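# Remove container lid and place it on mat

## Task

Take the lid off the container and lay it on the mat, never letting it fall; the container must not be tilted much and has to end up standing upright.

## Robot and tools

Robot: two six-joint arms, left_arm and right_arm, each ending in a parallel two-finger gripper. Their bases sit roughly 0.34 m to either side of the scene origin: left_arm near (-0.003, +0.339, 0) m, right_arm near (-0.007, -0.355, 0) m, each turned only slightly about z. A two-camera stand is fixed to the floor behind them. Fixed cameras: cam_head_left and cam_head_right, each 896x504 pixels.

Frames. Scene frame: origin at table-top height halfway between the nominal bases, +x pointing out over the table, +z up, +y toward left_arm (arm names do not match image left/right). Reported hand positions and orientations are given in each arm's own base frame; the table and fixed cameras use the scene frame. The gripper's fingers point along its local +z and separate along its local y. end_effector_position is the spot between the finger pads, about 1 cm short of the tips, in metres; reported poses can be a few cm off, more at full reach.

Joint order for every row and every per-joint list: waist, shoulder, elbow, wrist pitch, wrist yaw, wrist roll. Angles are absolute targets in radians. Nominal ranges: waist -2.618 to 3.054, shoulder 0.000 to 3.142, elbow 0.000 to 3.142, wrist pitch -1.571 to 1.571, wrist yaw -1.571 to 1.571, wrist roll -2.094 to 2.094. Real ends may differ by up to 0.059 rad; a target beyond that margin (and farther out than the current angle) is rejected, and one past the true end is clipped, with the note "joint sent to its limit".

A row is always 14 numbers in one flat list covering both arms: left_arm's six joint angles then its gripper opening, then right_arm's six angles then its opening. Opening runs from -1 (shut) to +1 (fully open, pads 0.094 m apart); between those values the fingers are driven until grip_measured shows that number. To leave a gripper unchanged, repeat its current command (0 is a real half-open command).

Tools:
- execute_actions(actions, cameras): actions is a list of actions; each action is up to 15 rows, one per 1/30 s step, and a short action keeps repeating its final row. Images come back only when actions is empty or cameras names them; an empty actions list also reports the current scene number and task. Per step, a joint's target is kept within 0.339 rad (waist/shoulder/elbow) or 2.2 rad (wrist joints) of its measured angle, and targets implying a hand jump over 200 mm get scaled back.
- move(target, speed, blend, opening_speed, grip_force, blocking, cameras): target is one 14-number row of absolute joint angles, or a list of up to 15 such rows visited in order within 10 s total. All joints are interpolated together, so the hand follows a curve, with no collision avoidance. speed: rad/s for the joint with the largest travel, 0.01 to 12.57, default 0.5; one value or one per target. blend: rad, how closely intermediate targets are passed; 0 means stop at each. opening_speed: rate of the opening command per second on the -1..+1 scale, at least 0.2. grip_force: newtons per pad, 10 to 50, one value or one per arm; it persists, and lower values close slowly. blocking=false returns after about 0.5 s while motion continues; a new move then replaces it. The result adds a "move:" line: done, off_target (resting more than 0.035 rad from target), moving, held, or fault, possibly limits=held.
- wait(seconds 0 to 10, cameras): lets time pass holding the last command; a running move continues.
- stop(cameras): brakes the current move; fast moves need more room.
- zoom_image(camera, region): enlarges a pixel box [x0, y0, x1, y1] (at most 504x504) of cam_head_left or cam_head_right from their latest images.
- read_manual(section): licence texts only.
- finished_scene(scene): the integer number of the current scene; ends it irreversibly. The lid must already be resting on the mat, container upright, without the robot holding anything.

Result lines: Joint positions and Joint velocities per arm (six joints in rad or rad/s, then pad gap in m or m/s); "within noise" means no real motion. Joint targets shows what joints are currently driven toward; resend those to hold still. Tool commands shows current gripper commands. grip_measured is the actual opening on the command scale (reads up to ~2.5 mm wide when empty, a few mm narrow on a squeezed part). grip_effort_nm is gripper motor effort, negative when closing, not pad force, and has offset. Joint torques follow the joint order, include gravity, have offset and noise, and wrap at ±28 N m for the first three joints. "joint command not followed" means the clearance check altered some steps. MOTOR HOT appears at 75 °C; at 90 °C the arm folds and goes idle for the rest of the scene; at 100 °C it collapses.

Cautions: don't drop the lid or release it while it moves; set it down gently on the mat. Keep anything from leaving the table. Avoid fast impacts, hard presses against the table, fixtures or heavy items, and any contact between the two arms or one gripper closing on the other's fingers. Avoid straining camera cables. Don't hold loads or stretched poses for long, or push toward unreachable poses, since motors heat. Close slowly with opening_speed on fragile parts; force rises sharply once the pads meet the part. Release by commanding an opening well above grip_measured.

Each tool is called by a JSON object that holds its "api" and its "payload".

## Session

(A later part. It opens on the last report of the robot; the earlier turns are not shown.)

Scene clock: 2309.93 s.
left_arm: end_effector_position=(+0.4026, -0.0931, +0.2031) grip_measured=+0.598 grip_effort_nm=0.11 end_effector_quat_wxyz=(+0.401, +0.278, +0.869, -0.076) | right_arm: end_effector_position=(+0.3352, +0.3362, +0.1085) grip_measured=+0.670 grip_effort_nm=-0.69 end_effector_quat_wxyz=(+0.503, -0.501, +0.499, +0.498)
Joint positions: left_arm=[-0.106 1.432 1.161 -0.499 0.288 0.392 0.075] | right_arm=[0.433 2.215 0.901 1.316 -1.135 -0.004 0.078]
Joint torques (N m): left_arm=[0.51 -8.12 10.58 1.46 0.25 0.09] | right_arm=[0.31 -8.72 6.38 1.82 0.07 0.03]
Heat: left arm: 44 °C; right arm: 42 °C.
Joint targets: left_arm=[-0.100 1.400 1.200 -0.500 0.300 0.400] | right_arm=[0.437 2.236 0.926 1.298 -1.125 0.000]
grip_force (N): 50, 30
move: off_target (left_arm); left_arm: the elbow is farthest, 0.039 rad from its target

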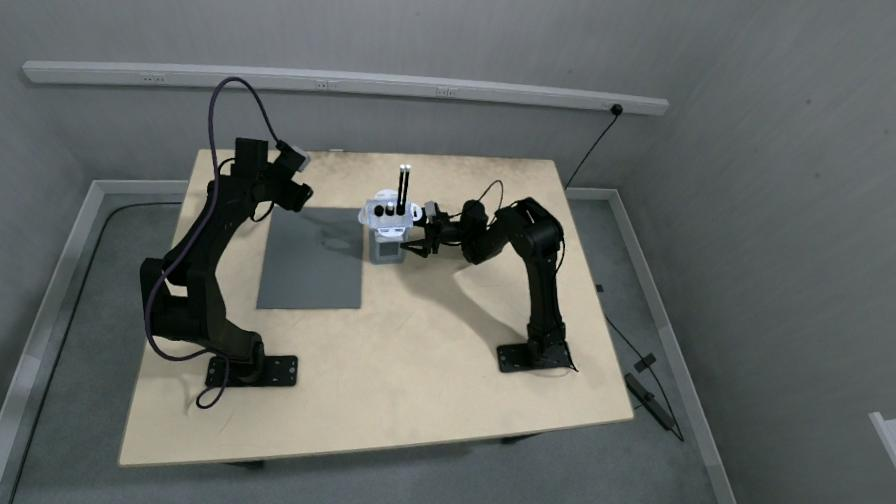

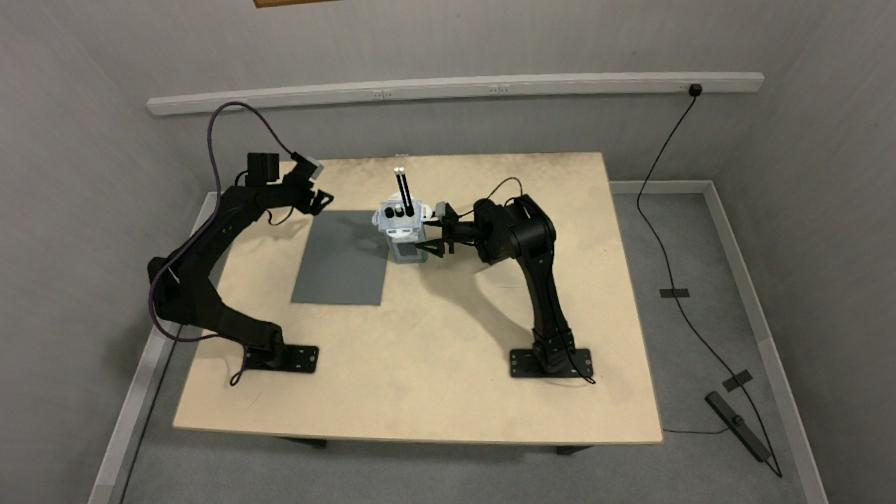

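{"api": "move", "payload": {"target": [-0.327, 1.70, 1.65, -1.03, 0.85, 0.98, 0.6, 0.437, 2.236, 0.926, 1.298, -1.125, 0, 0.2], "speed": 0.5, "cameras": ["all"]}}

{"api": "zoom_image", "payload": {"camera": "cam_head_left", "region": [340, 160, 440, 260]}}

{"api": "zoom_image", "payload": {"camera": "cam_head_right", "region": [340, 160, 440, 260]}}

Scene clock: 2348.83 s.
left_arm: end_effector_position=(+0.3237, -0.2481, +0.2528) grip_measured=+0.598 grip_effort_nm=0.11 end_effector_quat_wxyz=(+0.329, +0.612, +0.653, -0.301) | right_arm: end_effector_position=(+0.3352, +0.3362, +0.1085) grip_measured=+0.670 grip_effort_nm=-0.69 end_effector_quat_wxyz=(+0.503, -0.501, +0.499, +0.498)
Joint positions: left_arm=[-0.326 1.68 1.61 -1.021 0.825 0.968 0.075] | right_arm=[0.433 2.215 0.901 1.316 -1.135 -0.004 0.078]
Joint torques (N m): left_arm=[-0.18 -5.79 10.06 0.86 0.67 0.13] | right_arm=[0.31 -8.69 6.37 1.81 0.07 0.03]
Heat: left arm: 45 °C; right arm: 43 °C.
Joint targets: left_arm=[-0.327 1.700 1.650 -1.030 0.850 0.980] | right_arm=[0.437 2.236 0.926 1.298 -1.125 0.000]
grip_force (N): 50, 30
move: off_target (left_arm); left_arm: the elbow is farthest, 0.040 rad from its target

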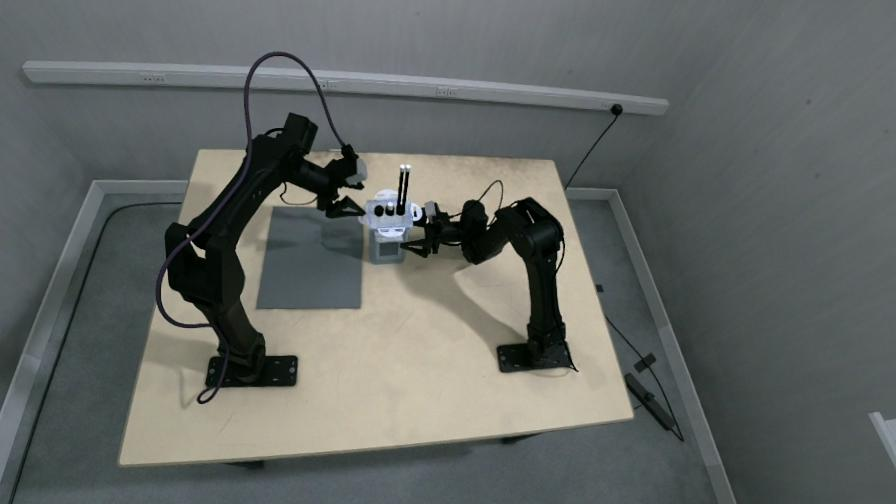

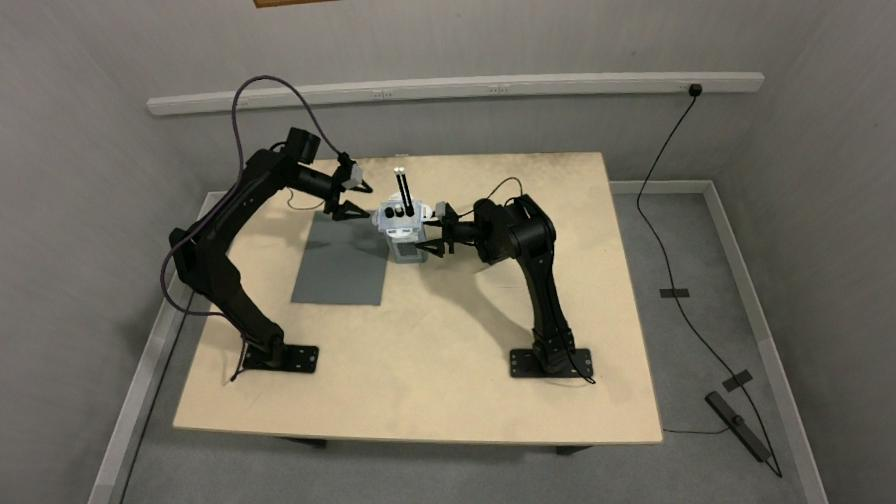

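Scaled by 5.040 from the camera's 896x504 image, which has a finer 1280x720 frame.

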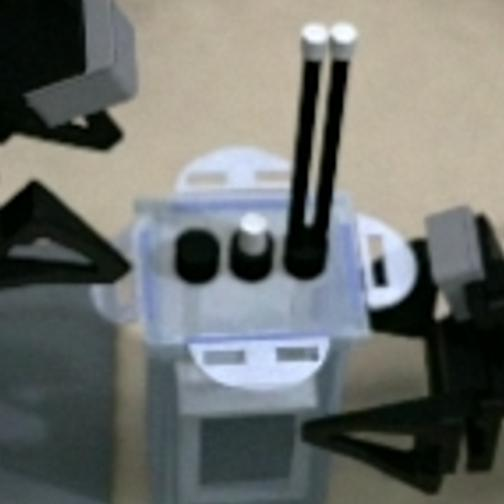

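Scaled by 5.040 from the camera's 896x504 image, which has a finer 1280x720 frame.

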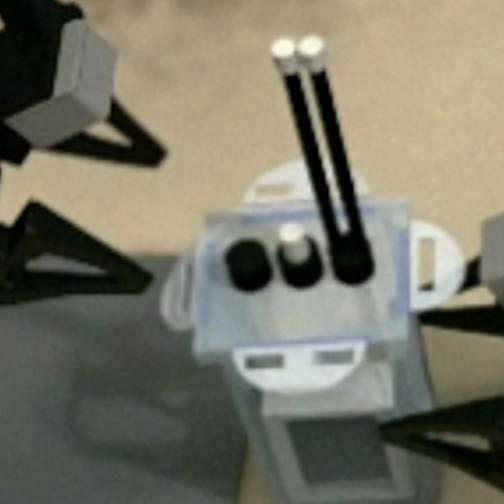

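{"api": "move", "payload": {"target": [-0.41, 1.745, 1.52, -0.835, 0.81, 0.88, 0.6, 0.437, 2.236, 0.926, 1.298, -1.125, 0, 0.2], "speed": 0.25, "cameras": ["all"]}}

{"api": "zoom_image", "payload": {"camera": "cam_head_left", "region": [340, 160, 440, 260]}}

{"api": "zoom_image", "payload": {"camera": "cam_head_right", "region": [340, 160, 440, 260]}}

Scene clock: 2358.27 s.
left_arm: end_effector_position=(+0.3280, -0.2808, +0.2226) grip_measured=+0.598 grip_effort_nm=0.11 end_effector_quat_wxyz=(+0.324, +0.616, +0.649, -0.307) | right_arm: end_effector_position=(+0.3352, +0.3362, +0.1085) grip_measured=+0.670 grip_effort_nm=-0.69 end_effector_quat_wxyz=(+0.503, -0.501, +0.499, +0.498)
Joint positions: left_arm=[-0.406 1.727 1.536 -0.848 0.799 0.884 0.075] | right_arm=[0.433 2.215 0.901 1.316 -1.135 -0.004 0.078]
Joint torques (N m): left_arm=[-0.4 -6.54 5.42 1.16 0.5 0.01] | right_arm=[0.32 -8.69 6.39 1.82 0.07 0.03]
Heat: left arm: 44 °C; right arm: 43 °C.
Joint targets: left_arm=[-0.410 1.745 1.520 -0.835 0.810 0.880] | right_arm=[0.437 2.236 0.926 1.298 -1.125 0.000]
grip_force (N): 50, 30
move: done

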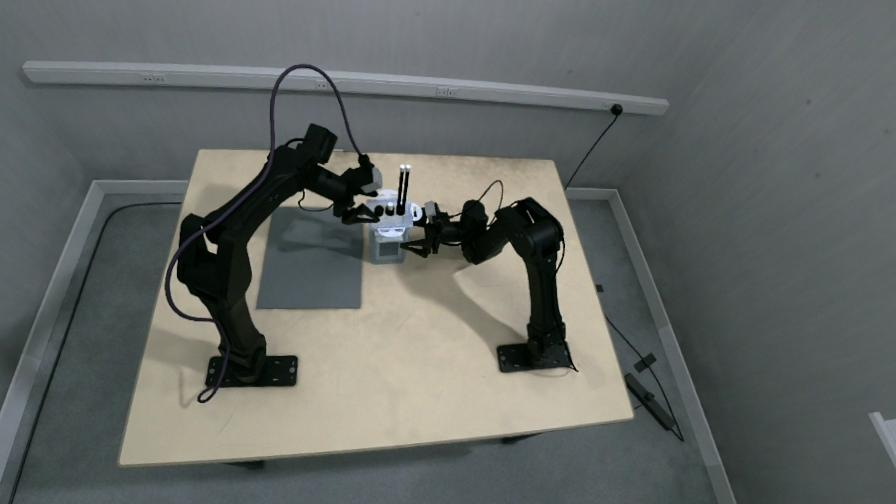

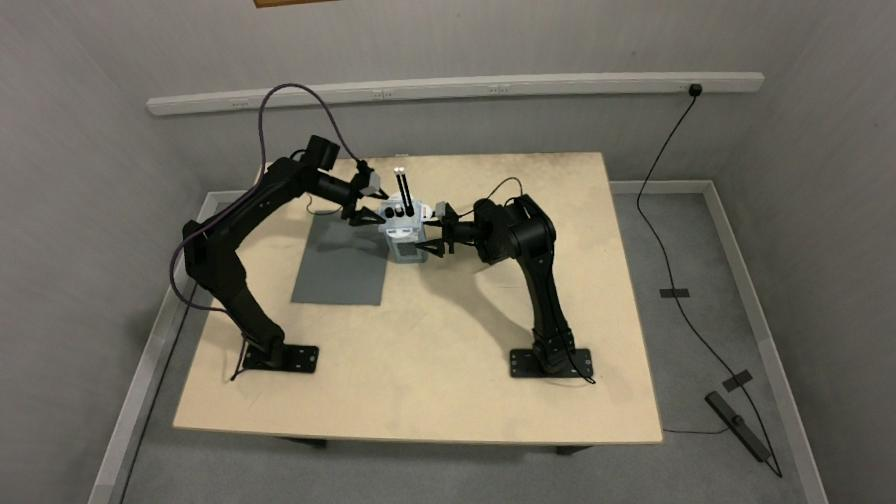

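Scaled by 5.040 from the camera's 896x504 image, which has a finer 1280x720 frame.

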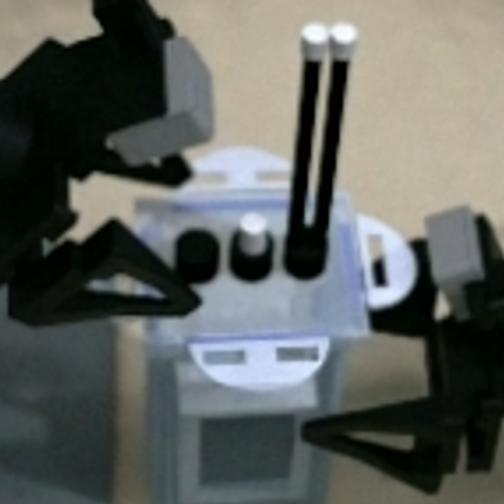

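Scaled by 5.040 from the camera's 896x504 image, which has a finer 1280x720 frame.

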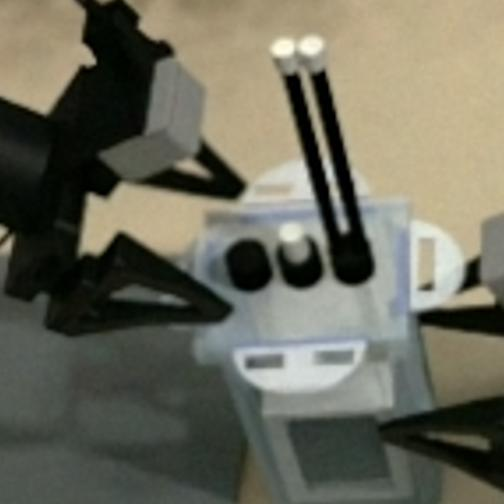

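{"api": "move", "payload": {"target": [-0.477, 1.782, 1.472, -0.70, 0.785, 0.80, 0.6, 0.437, 2.236, 0.926, 1.298, -1.125, 0, 0.2], "speed": 0.15, "cameras": ["all"]}}

{"api": "zoom_image", "payload": {"camera": "cam_head_left", "region": [340, 160, 440, 260]}}

{"api": "zoom_image", "payload": {"camera": "cam_head_right", "region": [340, 160, 440, 260]}}

Scene clock: 2364.60 s.
left_arm: end_effector_position=(+0.3282, -0.3082, +0.2072) grip_measured=+0.598 grip_effort_nm=0.11 end_effector_quat_wxyz=(+0.328, +0.616, +0.644, -0.313) | right_arm: end_effector_position=(+0.3352, +0.3362, +0.1085) grip_measured=+0.670 grip_effort_nm=-0.69 end_effector_quat_wxyz=(+0.503, -0.501, +0.499, +0.498)
Joint positions: left_arm=[-0.471 1.757 1.492 -0.71 0.778 0.805 0.075] | right_arm=[0.433 2.215 0.901 1.316 -1.135 -0.004 0.078]
Joint torques (N m): left_arm=[-0.59 -6.37 5.15 1.2 0.42 -0.04] | right_arm=[0.32 -8.69 6.39 1.82 0.07 0.03]
Heat: left arm: 42 °C; right arm: 43 °C.
Joint targets: left_arm=[-0.477 1.782 1.472 -0.700 0.785 0.800] | right_arm=[0.437 2.236 0.926 1.298 -1.125 0.000]
grip_force (N): 50, 30
move: done

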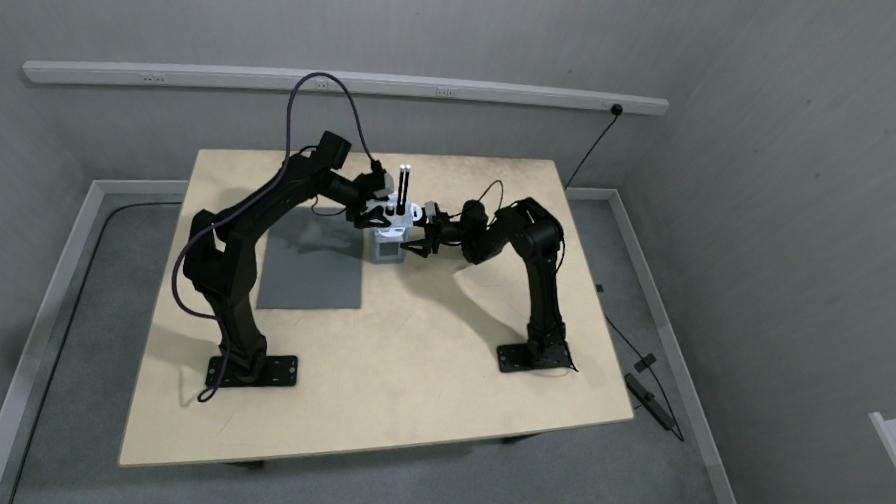

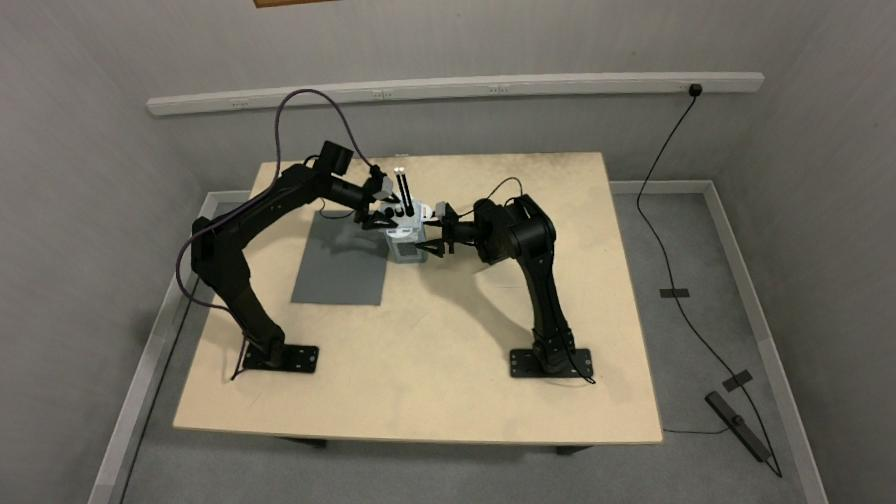

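Scaled by 5.040 from the camera's 896x504 image, which has a finer 1280x720 frame.

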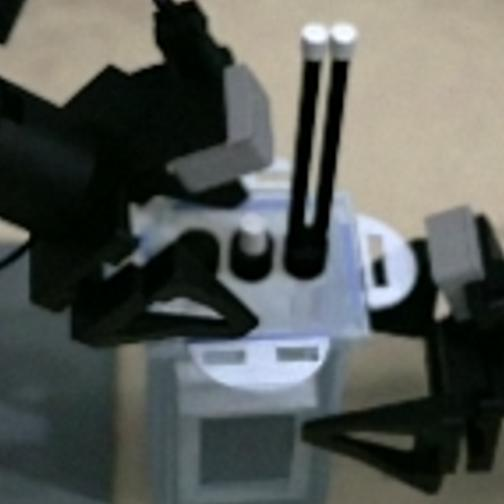

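Scaled by 5.040 from the camera's 896x504 image, which has a finer 1280x720 frame.

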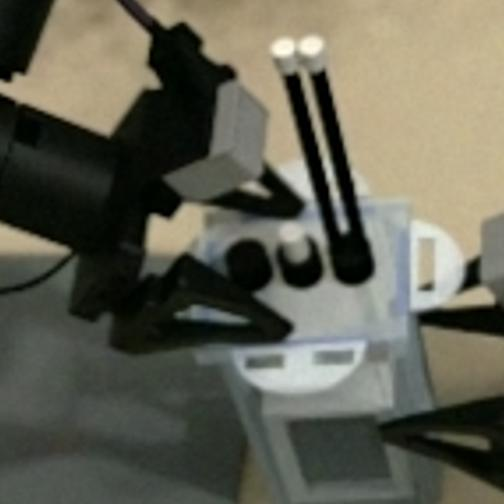

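{"api": "move", "payload": {"target": [-0.478, 1.784, 1.470, -0.697, 0.785, 0.80, -0.75, 0.437, 2.236, 0.926, 1.298, -1.125, 0, 0.2], "speed": 0.1, "opening_speed": 0.6, "cameras": []}}

Scene clock: 2371.10 s.
left_arm: end_effector_position=(+0.3309, -0.3082, +0.2074) grip_measured=-0.551 grip_effort_nm=-1.01 end_effector_quat_wxyz=(+0.330, +0.613, +0.648, -0.309) | right_arm: end_effector_position=(+0.3352, +0.3362, +0.1085) grip_measured=+0.670 grip_effort_nm=-0.69 end_effector_quat_wxyz=(+0.503, -0.501, +0.499, +0.498)
Joint positions: left_arm=[-0.471 1.757 1.492 -0.7 0.768 0.794 0.021] | right_arm=[0.433 2.215 0.901 1.316 -1.135 -0.004 0.078]
Joint torques (N m): left_arm=[-0.68 -6.27 5.05 1.15 0.52 0.07] | right_arm=[0.31 -8.69 6.39 1.82 0.07 0.03]
Heat: left arm: 41 °C; right arm: 43 °C.
Joint targets: left_arm=[-0.478 1.784 1.470 -0.697 0.785 0.800] | right_arm=[0.437 2.236 0.926 1.298 -1.125 0.000]
grip_force (N): 50, 30
move: done
No camera images: "cameras" was empty.

{"api": "move", "payload": {"target": [-0.474, 1.775, 1.59, -0.765, 0.775, 0.795, -0.75, 0.437, 2.236, 0.926, 1.298, -1.125, 0, 0.2], "speed": 0.1, "grip_force": [50, 45], "cameras": ["all"]}}

{"api": "zoom_image", "payload": {"camera": "cam_head_left", "region": [340, 160, 440, 260]}}

{"api": "zoom_image", "payload": {"camera": "cam_head_right", "region": [340, 160, 440, 260]}}

Scene clock: 2381.73 s.
left_arm: end_effector_position=(+0.3320, -0.3063, +0.2102) grip_measured=-0.552 grip_effort_nm=-1.02 end_effector_quat_wxyz=(+0.320, +0.612, +0.657, -0.301) | right_arm: end_effector_position=(+0.3344, +0.3370, +0.1085) grip_measured=+0.655 grip_effort_nm=-0.97 end_effector_quat_wxyz=(+0.502, -0.501, +0.498, +0.499)
Joint positions: left_arm=[-0.474 1.766 1.534 -0.755 0.744 0.793 0.021] | right_arm=[0.435 2.215 0.901 1.316 -1.135 -0.004 0.078]
Joint torques (N m): left_arm=[-0.08 -7.68 11.75 0.99 0.67 0.03] | right_arm=[0.1 -8.7 6.39 1.82 0.07 0.03]
Heat: left arm: 40 °C; right arm: 43 °C.
Joint targets: left_arm=[-0.474 1.775 1.590 -0.765 0.775 0.795] | right_arm=[0.437 2.236 0.926 1.298 -1.125 0.000]
grip_force (N): 50, 45
move: off_target (left_arm); left_arm: the elbow is farthest, 0.056 rad from its target

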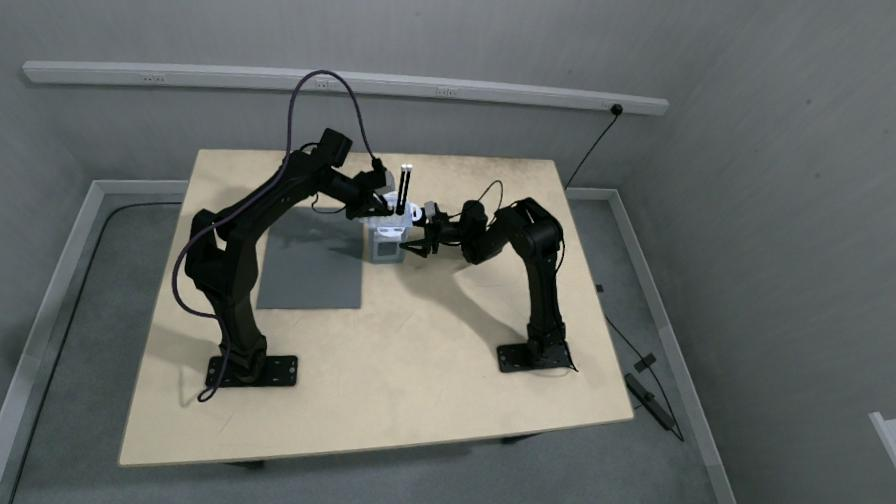

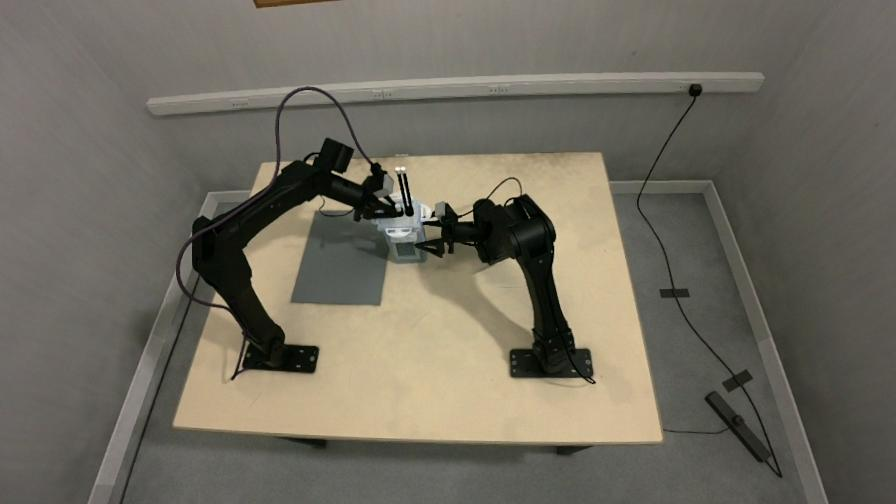

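Scaled by 5.040 from the camera's 896x504 image, which has a finer 1280x720 frame.

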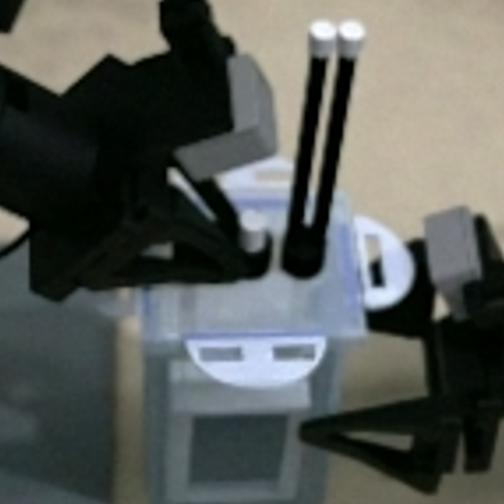

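Scaled by 5.040 from the camera's 896x504 image, which has a finer 1280x720 frame.

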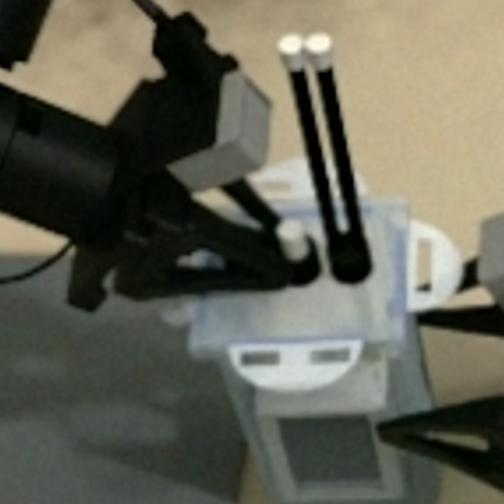

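{"api": "zoom_image", "payload": {"camera": "cam_head_left", "region": [358, 205, 418, 270]}}

{"api": "zoom_image", "payload": {"camera": "cam_head_right", "region": [370, 205, 430, 270]}}

Scaled by 7.754 from the camera's 896x504 image, which has a finer 1280x720 frame.

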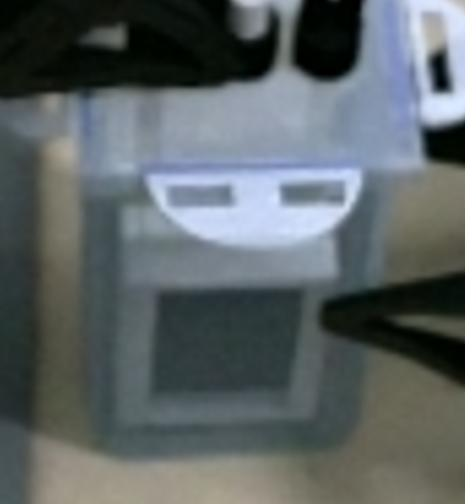

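Scaled by 7.754 from the camera's 896x504 image, which has a finer 1280x720 frame.

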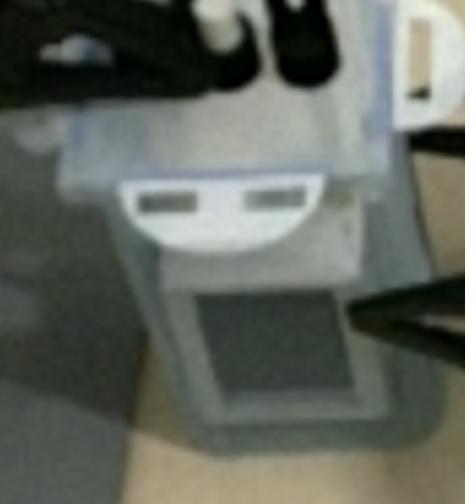

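{"api": "move", "payload": {"target": [-0.474, 1.775, 1.65, -0.82, 0.775, 0.795, -0.75, 0.437, 2.236, 0.926, 1.298, -1.125, 0, 0.2], "speed": 0.1, "cameras": ["all"]}}

{"api": "zoom_image", "payload": {"camera": "cam_head_left", "region": [340, 160, 440, 270]}}

{"api": "zoom_image", "payload": {"camera": "cam_head_right", "region": [350, 160, 450, 270]}}

Scene clock: 2396.30 s.
left_arm: end_effector_position=(+0.3306, -0.3059, +0.2182) grip_measured=-0.552 grip_effort_nm=-1.02 end_effector_quat_wxyz=(+0.310, +0.612, +0.662, -0.302) | right_arm: end_effector_position=(+0.3332, +0.3383, +0.1085) grip_measured=+0.655 grip_effort_nm=-0.97 end_effector_quat_wxyz=(+0.501, -0.502, +0.498, +0.500)
Joint positions: left_arm=[-0.476 1.775 1.588 -0.821 0.739 0.793 0.021] | right_arm=[0.439 2.215 0.901 1.316 -1.135 -0.003 0.078]
Joint torques (N m): left_arm=[0.13 -8.4 12.19 1.07 0.73 0.03] | right_arm=[-0.18 -8.7 6.38 1.81 0.07 0.02]
Heat: left arm: 41 °C; right arm: 43 °C.
Joint targets: left_arm=[-0.474 1.775 1.650 -0.820 0.775 0.795] | right_arm=[0.437 2.236 0.926 1.298 -1.125 0.000]
grip_force (N): 50, 45
move: off_target (left_arm); left_arm: the elbow is farthest, 0.062 rad from its target

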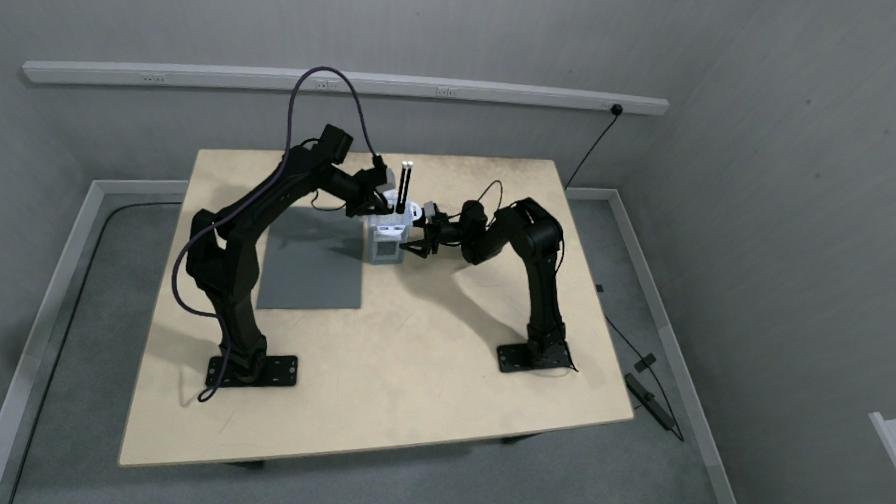

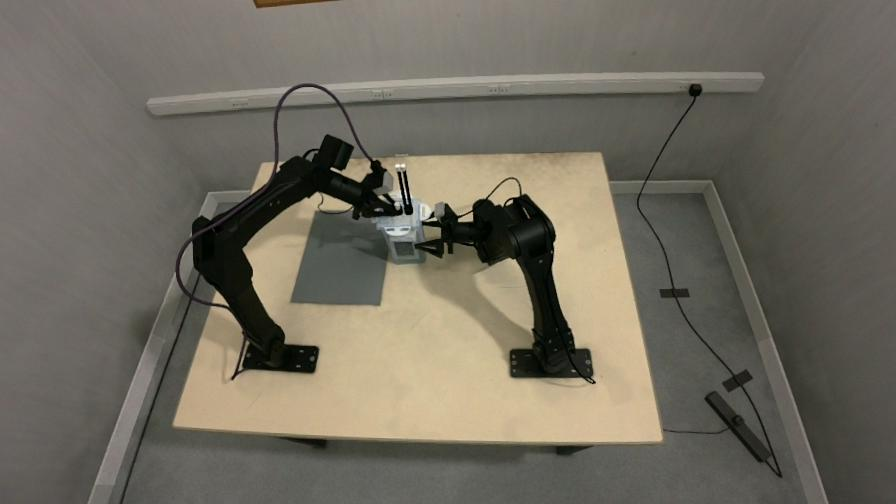

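Scaled by 4.582 from the camera's 896x504 image, which has a finer 1280x720 frame.

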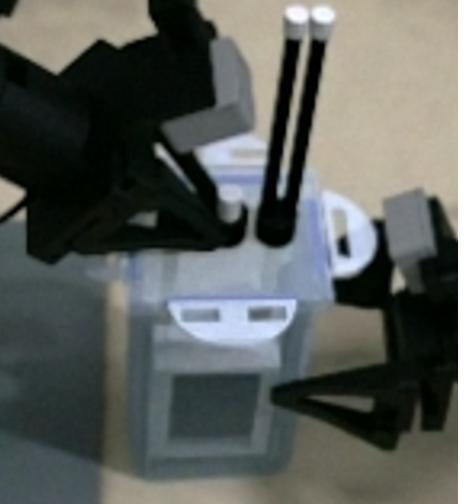

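Scaled by 4.582 from the camera's 896x504 image, which has a finer 1280x720 frame.

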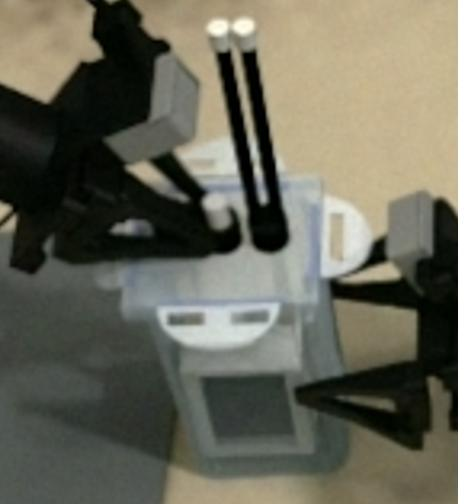

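{"api": "move", "payload": {"target": [-0.474, 1.777, 1.73, -0.885, 0.775, 0.795, -0.75, 0.437, 2.236, 0.926, 1.298, -1.125, 0, 0.2], "speed": 0.1, "cameras": ["all"]}}

{"api": "zoom_image", "payload": {"camera": "cam_head_left", "region": [340, 160, 440, 270]}}

{"api": "zoom_image", "payload": {"camera": "cam_head_right", "region": [350, 160, 450, 270]}}

Scene clock: 2407.13 s.
left_arm: end_effector_position=(+0.3300, -0.3056, +0.2387) grip_measured=-0.552 grip_effort_nm=-1.02 end_effector_quat_wxyz=(+0.313, +0.612, +0.661, -0.301) | right_arm: end_effector_position=(+0.3332, +0.3383, +0.1085) grip_measured=+0.655 grip_effort_nm=-0.97 end_effector_quat_wxyz=(+0.501, -0.502, +0.498, +0.500)
Joint positions: left_arm=[-0.476 1.775 1.667 -0.893 0.739 0.793 0.021] | right_arm=[0.439 2.215 0.901 1.316 -1.135 -0.003 0.078]
Joint torques (N m): left_arm=[0.13 -8.2 12.21 1.16 0.74 0.03] | right_arm=[-0.17 -8.7 6.39 1.82 0.07 0.01]
Heat: left arm: 43 °C; right arm: 43 °C.
Joint targets: left_arm=[-0.474 1.777 1.730 -0.885 0.775 0.795] | right_arm=[0.437 2.236 0.926 1.298 -1.125 0.000]
grip_force (N): 50, 45
move: off_target (left_arm); left_arm: the elbow is farthest, 0.063 rad from its target

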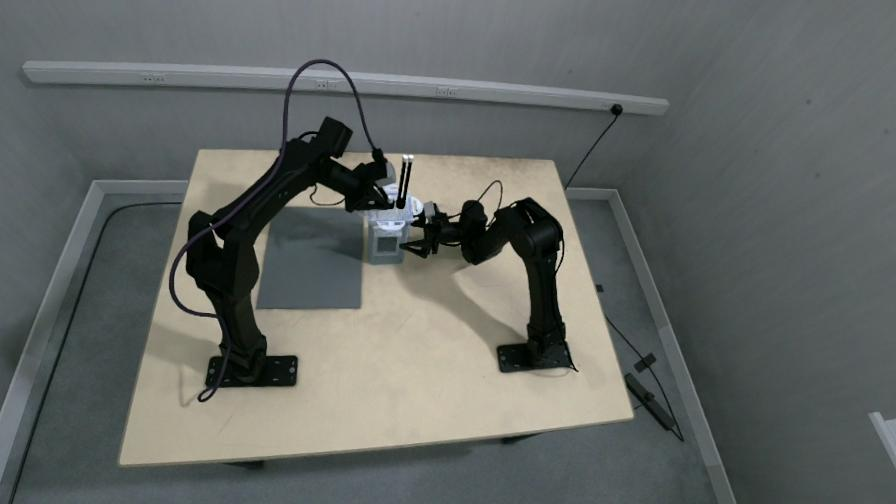

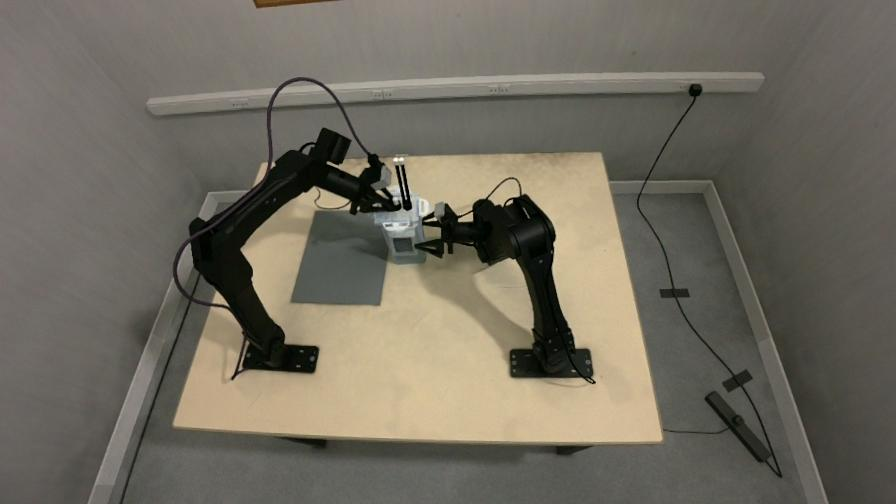

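Scaled by 4.582 from the camera's 896x504 image, which has a finer 1280x720 frame.

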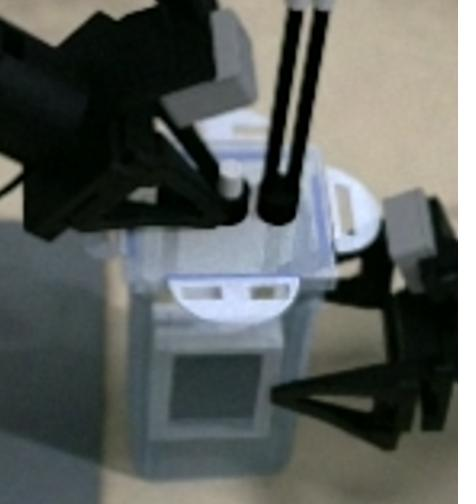

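Scaled by 4.582 from the camera's 896x504 image, which has a finer 1280x720 frame.

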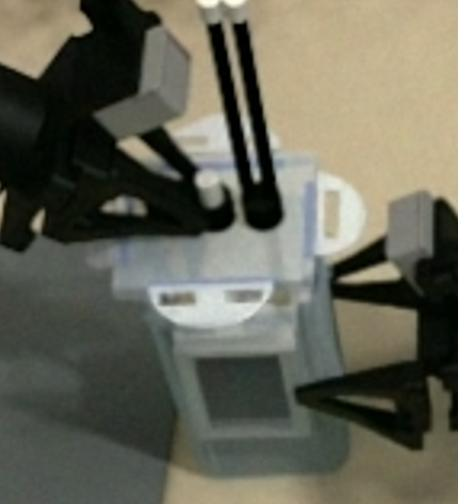

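{"api": "move", "payload": {"target": [[-0.474, 1.795, 1.852, -0.965, 0.775, 0.795, -0.75, 0.437, 2.236, 0.926, 1.298, -1.125, 0, 0.2],[-0.474, 1.845, 2.057, -1.122, 0.775, 0.795, -0.75, 0.437, 2.236, 0.926, 1.298, -1.125, 0, 0.2]], "speed": 0.15, "blend": [0.03, 0], "cameras": ["all"]}}

{"api": "zoom_image", "payload": {"camera": "cam_head_left", "region": [340, 130, 460, 270]}}

{"api": "zoom_image", "payload": {"camera": "cam_head_right", "region": [350, 130, 470, 270]}}

Scene clock: 2439.17 s.
left_arm: end_effector_position=(+0.3325, -0.3060, +0.3005) grip_measured=-0.552 grip_effort_nm=-1.01 end_effector_quat_wxyz=(+0.321, +0.613, +0.658, -0.296) | right_arm: end_effector_position=(+0.3332, +0.3383, +0.1085) grip_measured=+0.655 grip_effort_nm=-0.97 end_effector_quat_wxyz=(+0.501, -0.502, +0.498, +0.500)
Joint positions: left_arm=[-0.476 1.839 1.996 -1.141 0.733 0.793 0.021] | right_arm=[0.439 2.215 0.901 1.316 -1.135 -0.003 0.078]
Joint torques (N m): left_arm=[0.13 -8.06 11.63 1.28 0.78 0.03] | right_arm=[-0.2 -8.7 6.39 1.82 0.07 0.01]
Heat: left arm: 45 °C; right arm: 43 °C.
Joint targets: left_arm=[-0.474 1.845 2.057 -1.122 0.775 0.795] | right_arm=[0.437 2.236 0.926 1.298 -1.125 0.000]
grip_force (N): 50, 45
move: off_target (left_arm); left_arm: the elbow is farthest, 0.061 rad from its target

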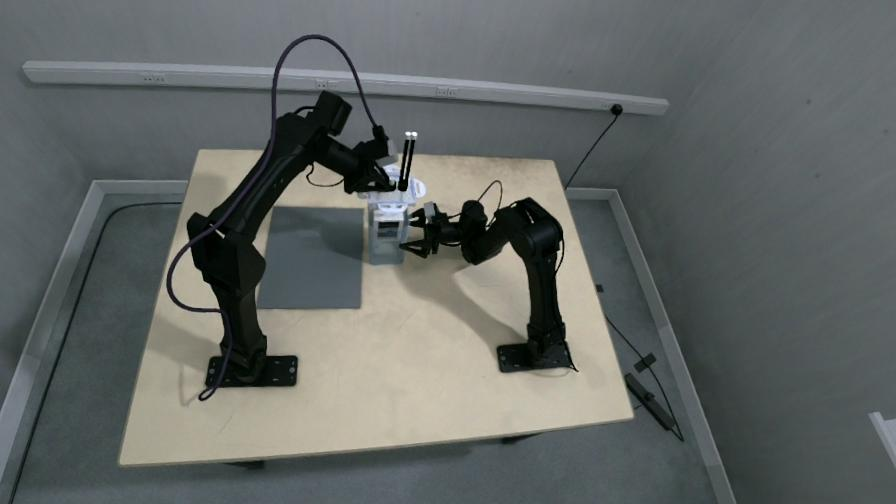

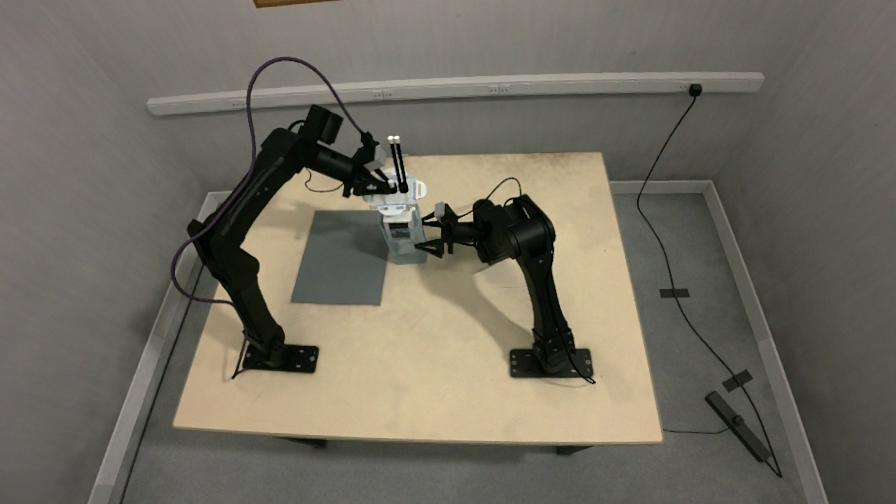

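Scaled by 3.600 from the camera's 896x504 image, which has a finer 1280x720 frame.

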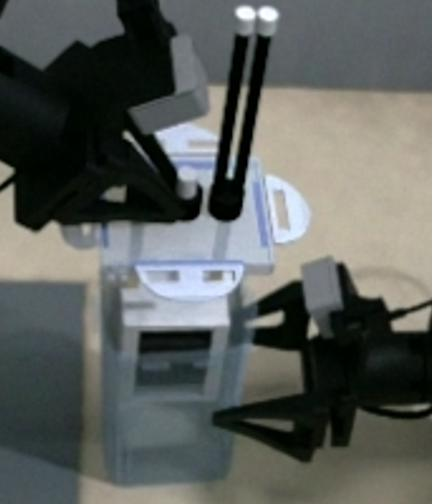

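Scaled by 3.600 from the camera's 896x504 image, which has a finer 1280x720 frame.

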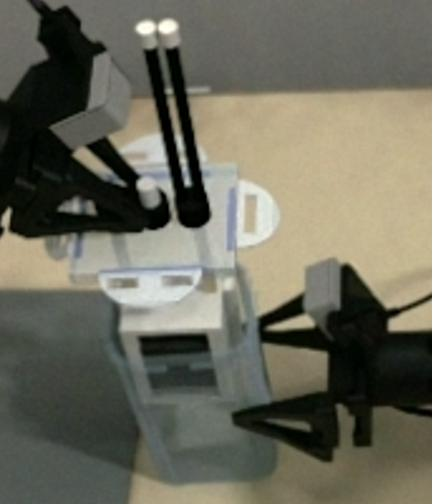

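{"api": "move", "payload": {"target": [-0.526, 1.672, 1.835, -1.052, 0.735, 0.738, -0.75, 0.494, 2.147, 0.736, 1.408, -1.07, 0, 0.2], "speed": 0.1, "cameras": ["all"]}}

{"api": "zoom_image", "payload": {"camera": "cam_head_left", "region": [340, 130, 460, 270]}}

{"api": "zoom_image", "payload": {"camera": "cam_head_right", "region": [350, 130, 470, 270]}}

Scene clock: 2486.30 s.
left_arm: end_effector_position=(+0.3020, -0.3098, +0.2867) grip_measured=-0.552 grip_effort_nm=-1.01 end_effector_quat_wxyz=(+0.300, +0.613, +0.666, -0.302) | right_arm: end_effector_position=(+0.3003, +0.3400, +0.1072) grip_measured=+0.655 grip_effort_nm=-0.97 end_effector_quat_wxyz=(+0.505, -0.497, +0.501, +0.497)
Joint positions: left_arm=[-0.526 1.746 1.838 -1.09 0.708 0.746 0.021] | right_arm=[0.489 2.164 0.762 1.409 -1.07 0.002 0.078]
Joint torques (N m): left_arm=[-0.06 -13.76 6.15 1.47 0.61 -0.06] | right_arm=[0.4 -10.97 1.96 2.05 -0.03 -0.04]
Heat: left arm: 44 °C; right arm: 42 °C.
Joint targets: left_arm=[-0.526 1.672 1.835 -1.052 0.735 0.738] | right_arm=[0.494 2.147 0.736 1.408 -1.070 0.000]
grip_force (N): 50, 45
move: off_target (left_arm); left_arm: the shoulder is farthest, 0.074 rad from its target

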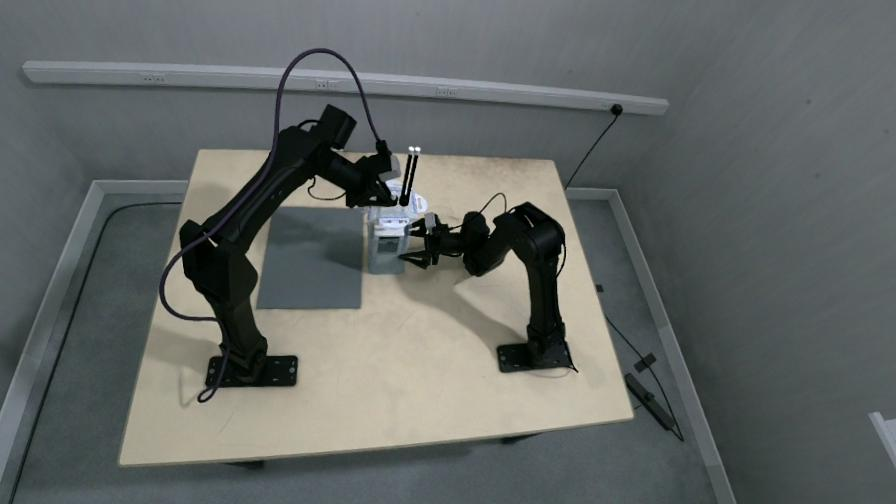

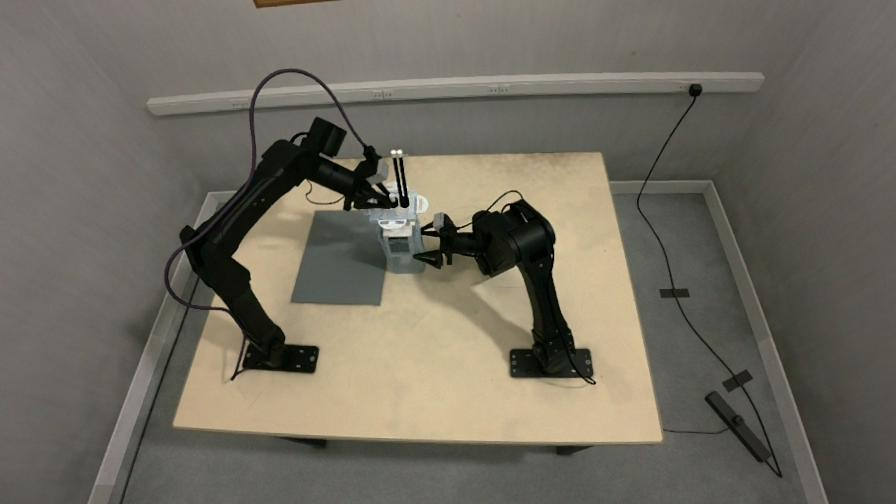

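Scaled by 3.600 from the camera's 896x504 image, which has a finer 1280x720 frame.

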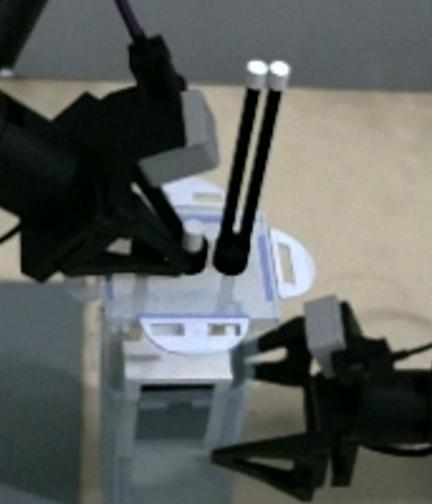

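Scaled by 3.600 from the camera's 896x504 image, which has a finer 1280x720 frame.

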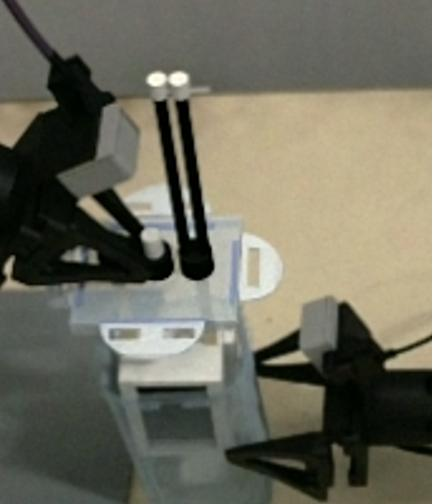

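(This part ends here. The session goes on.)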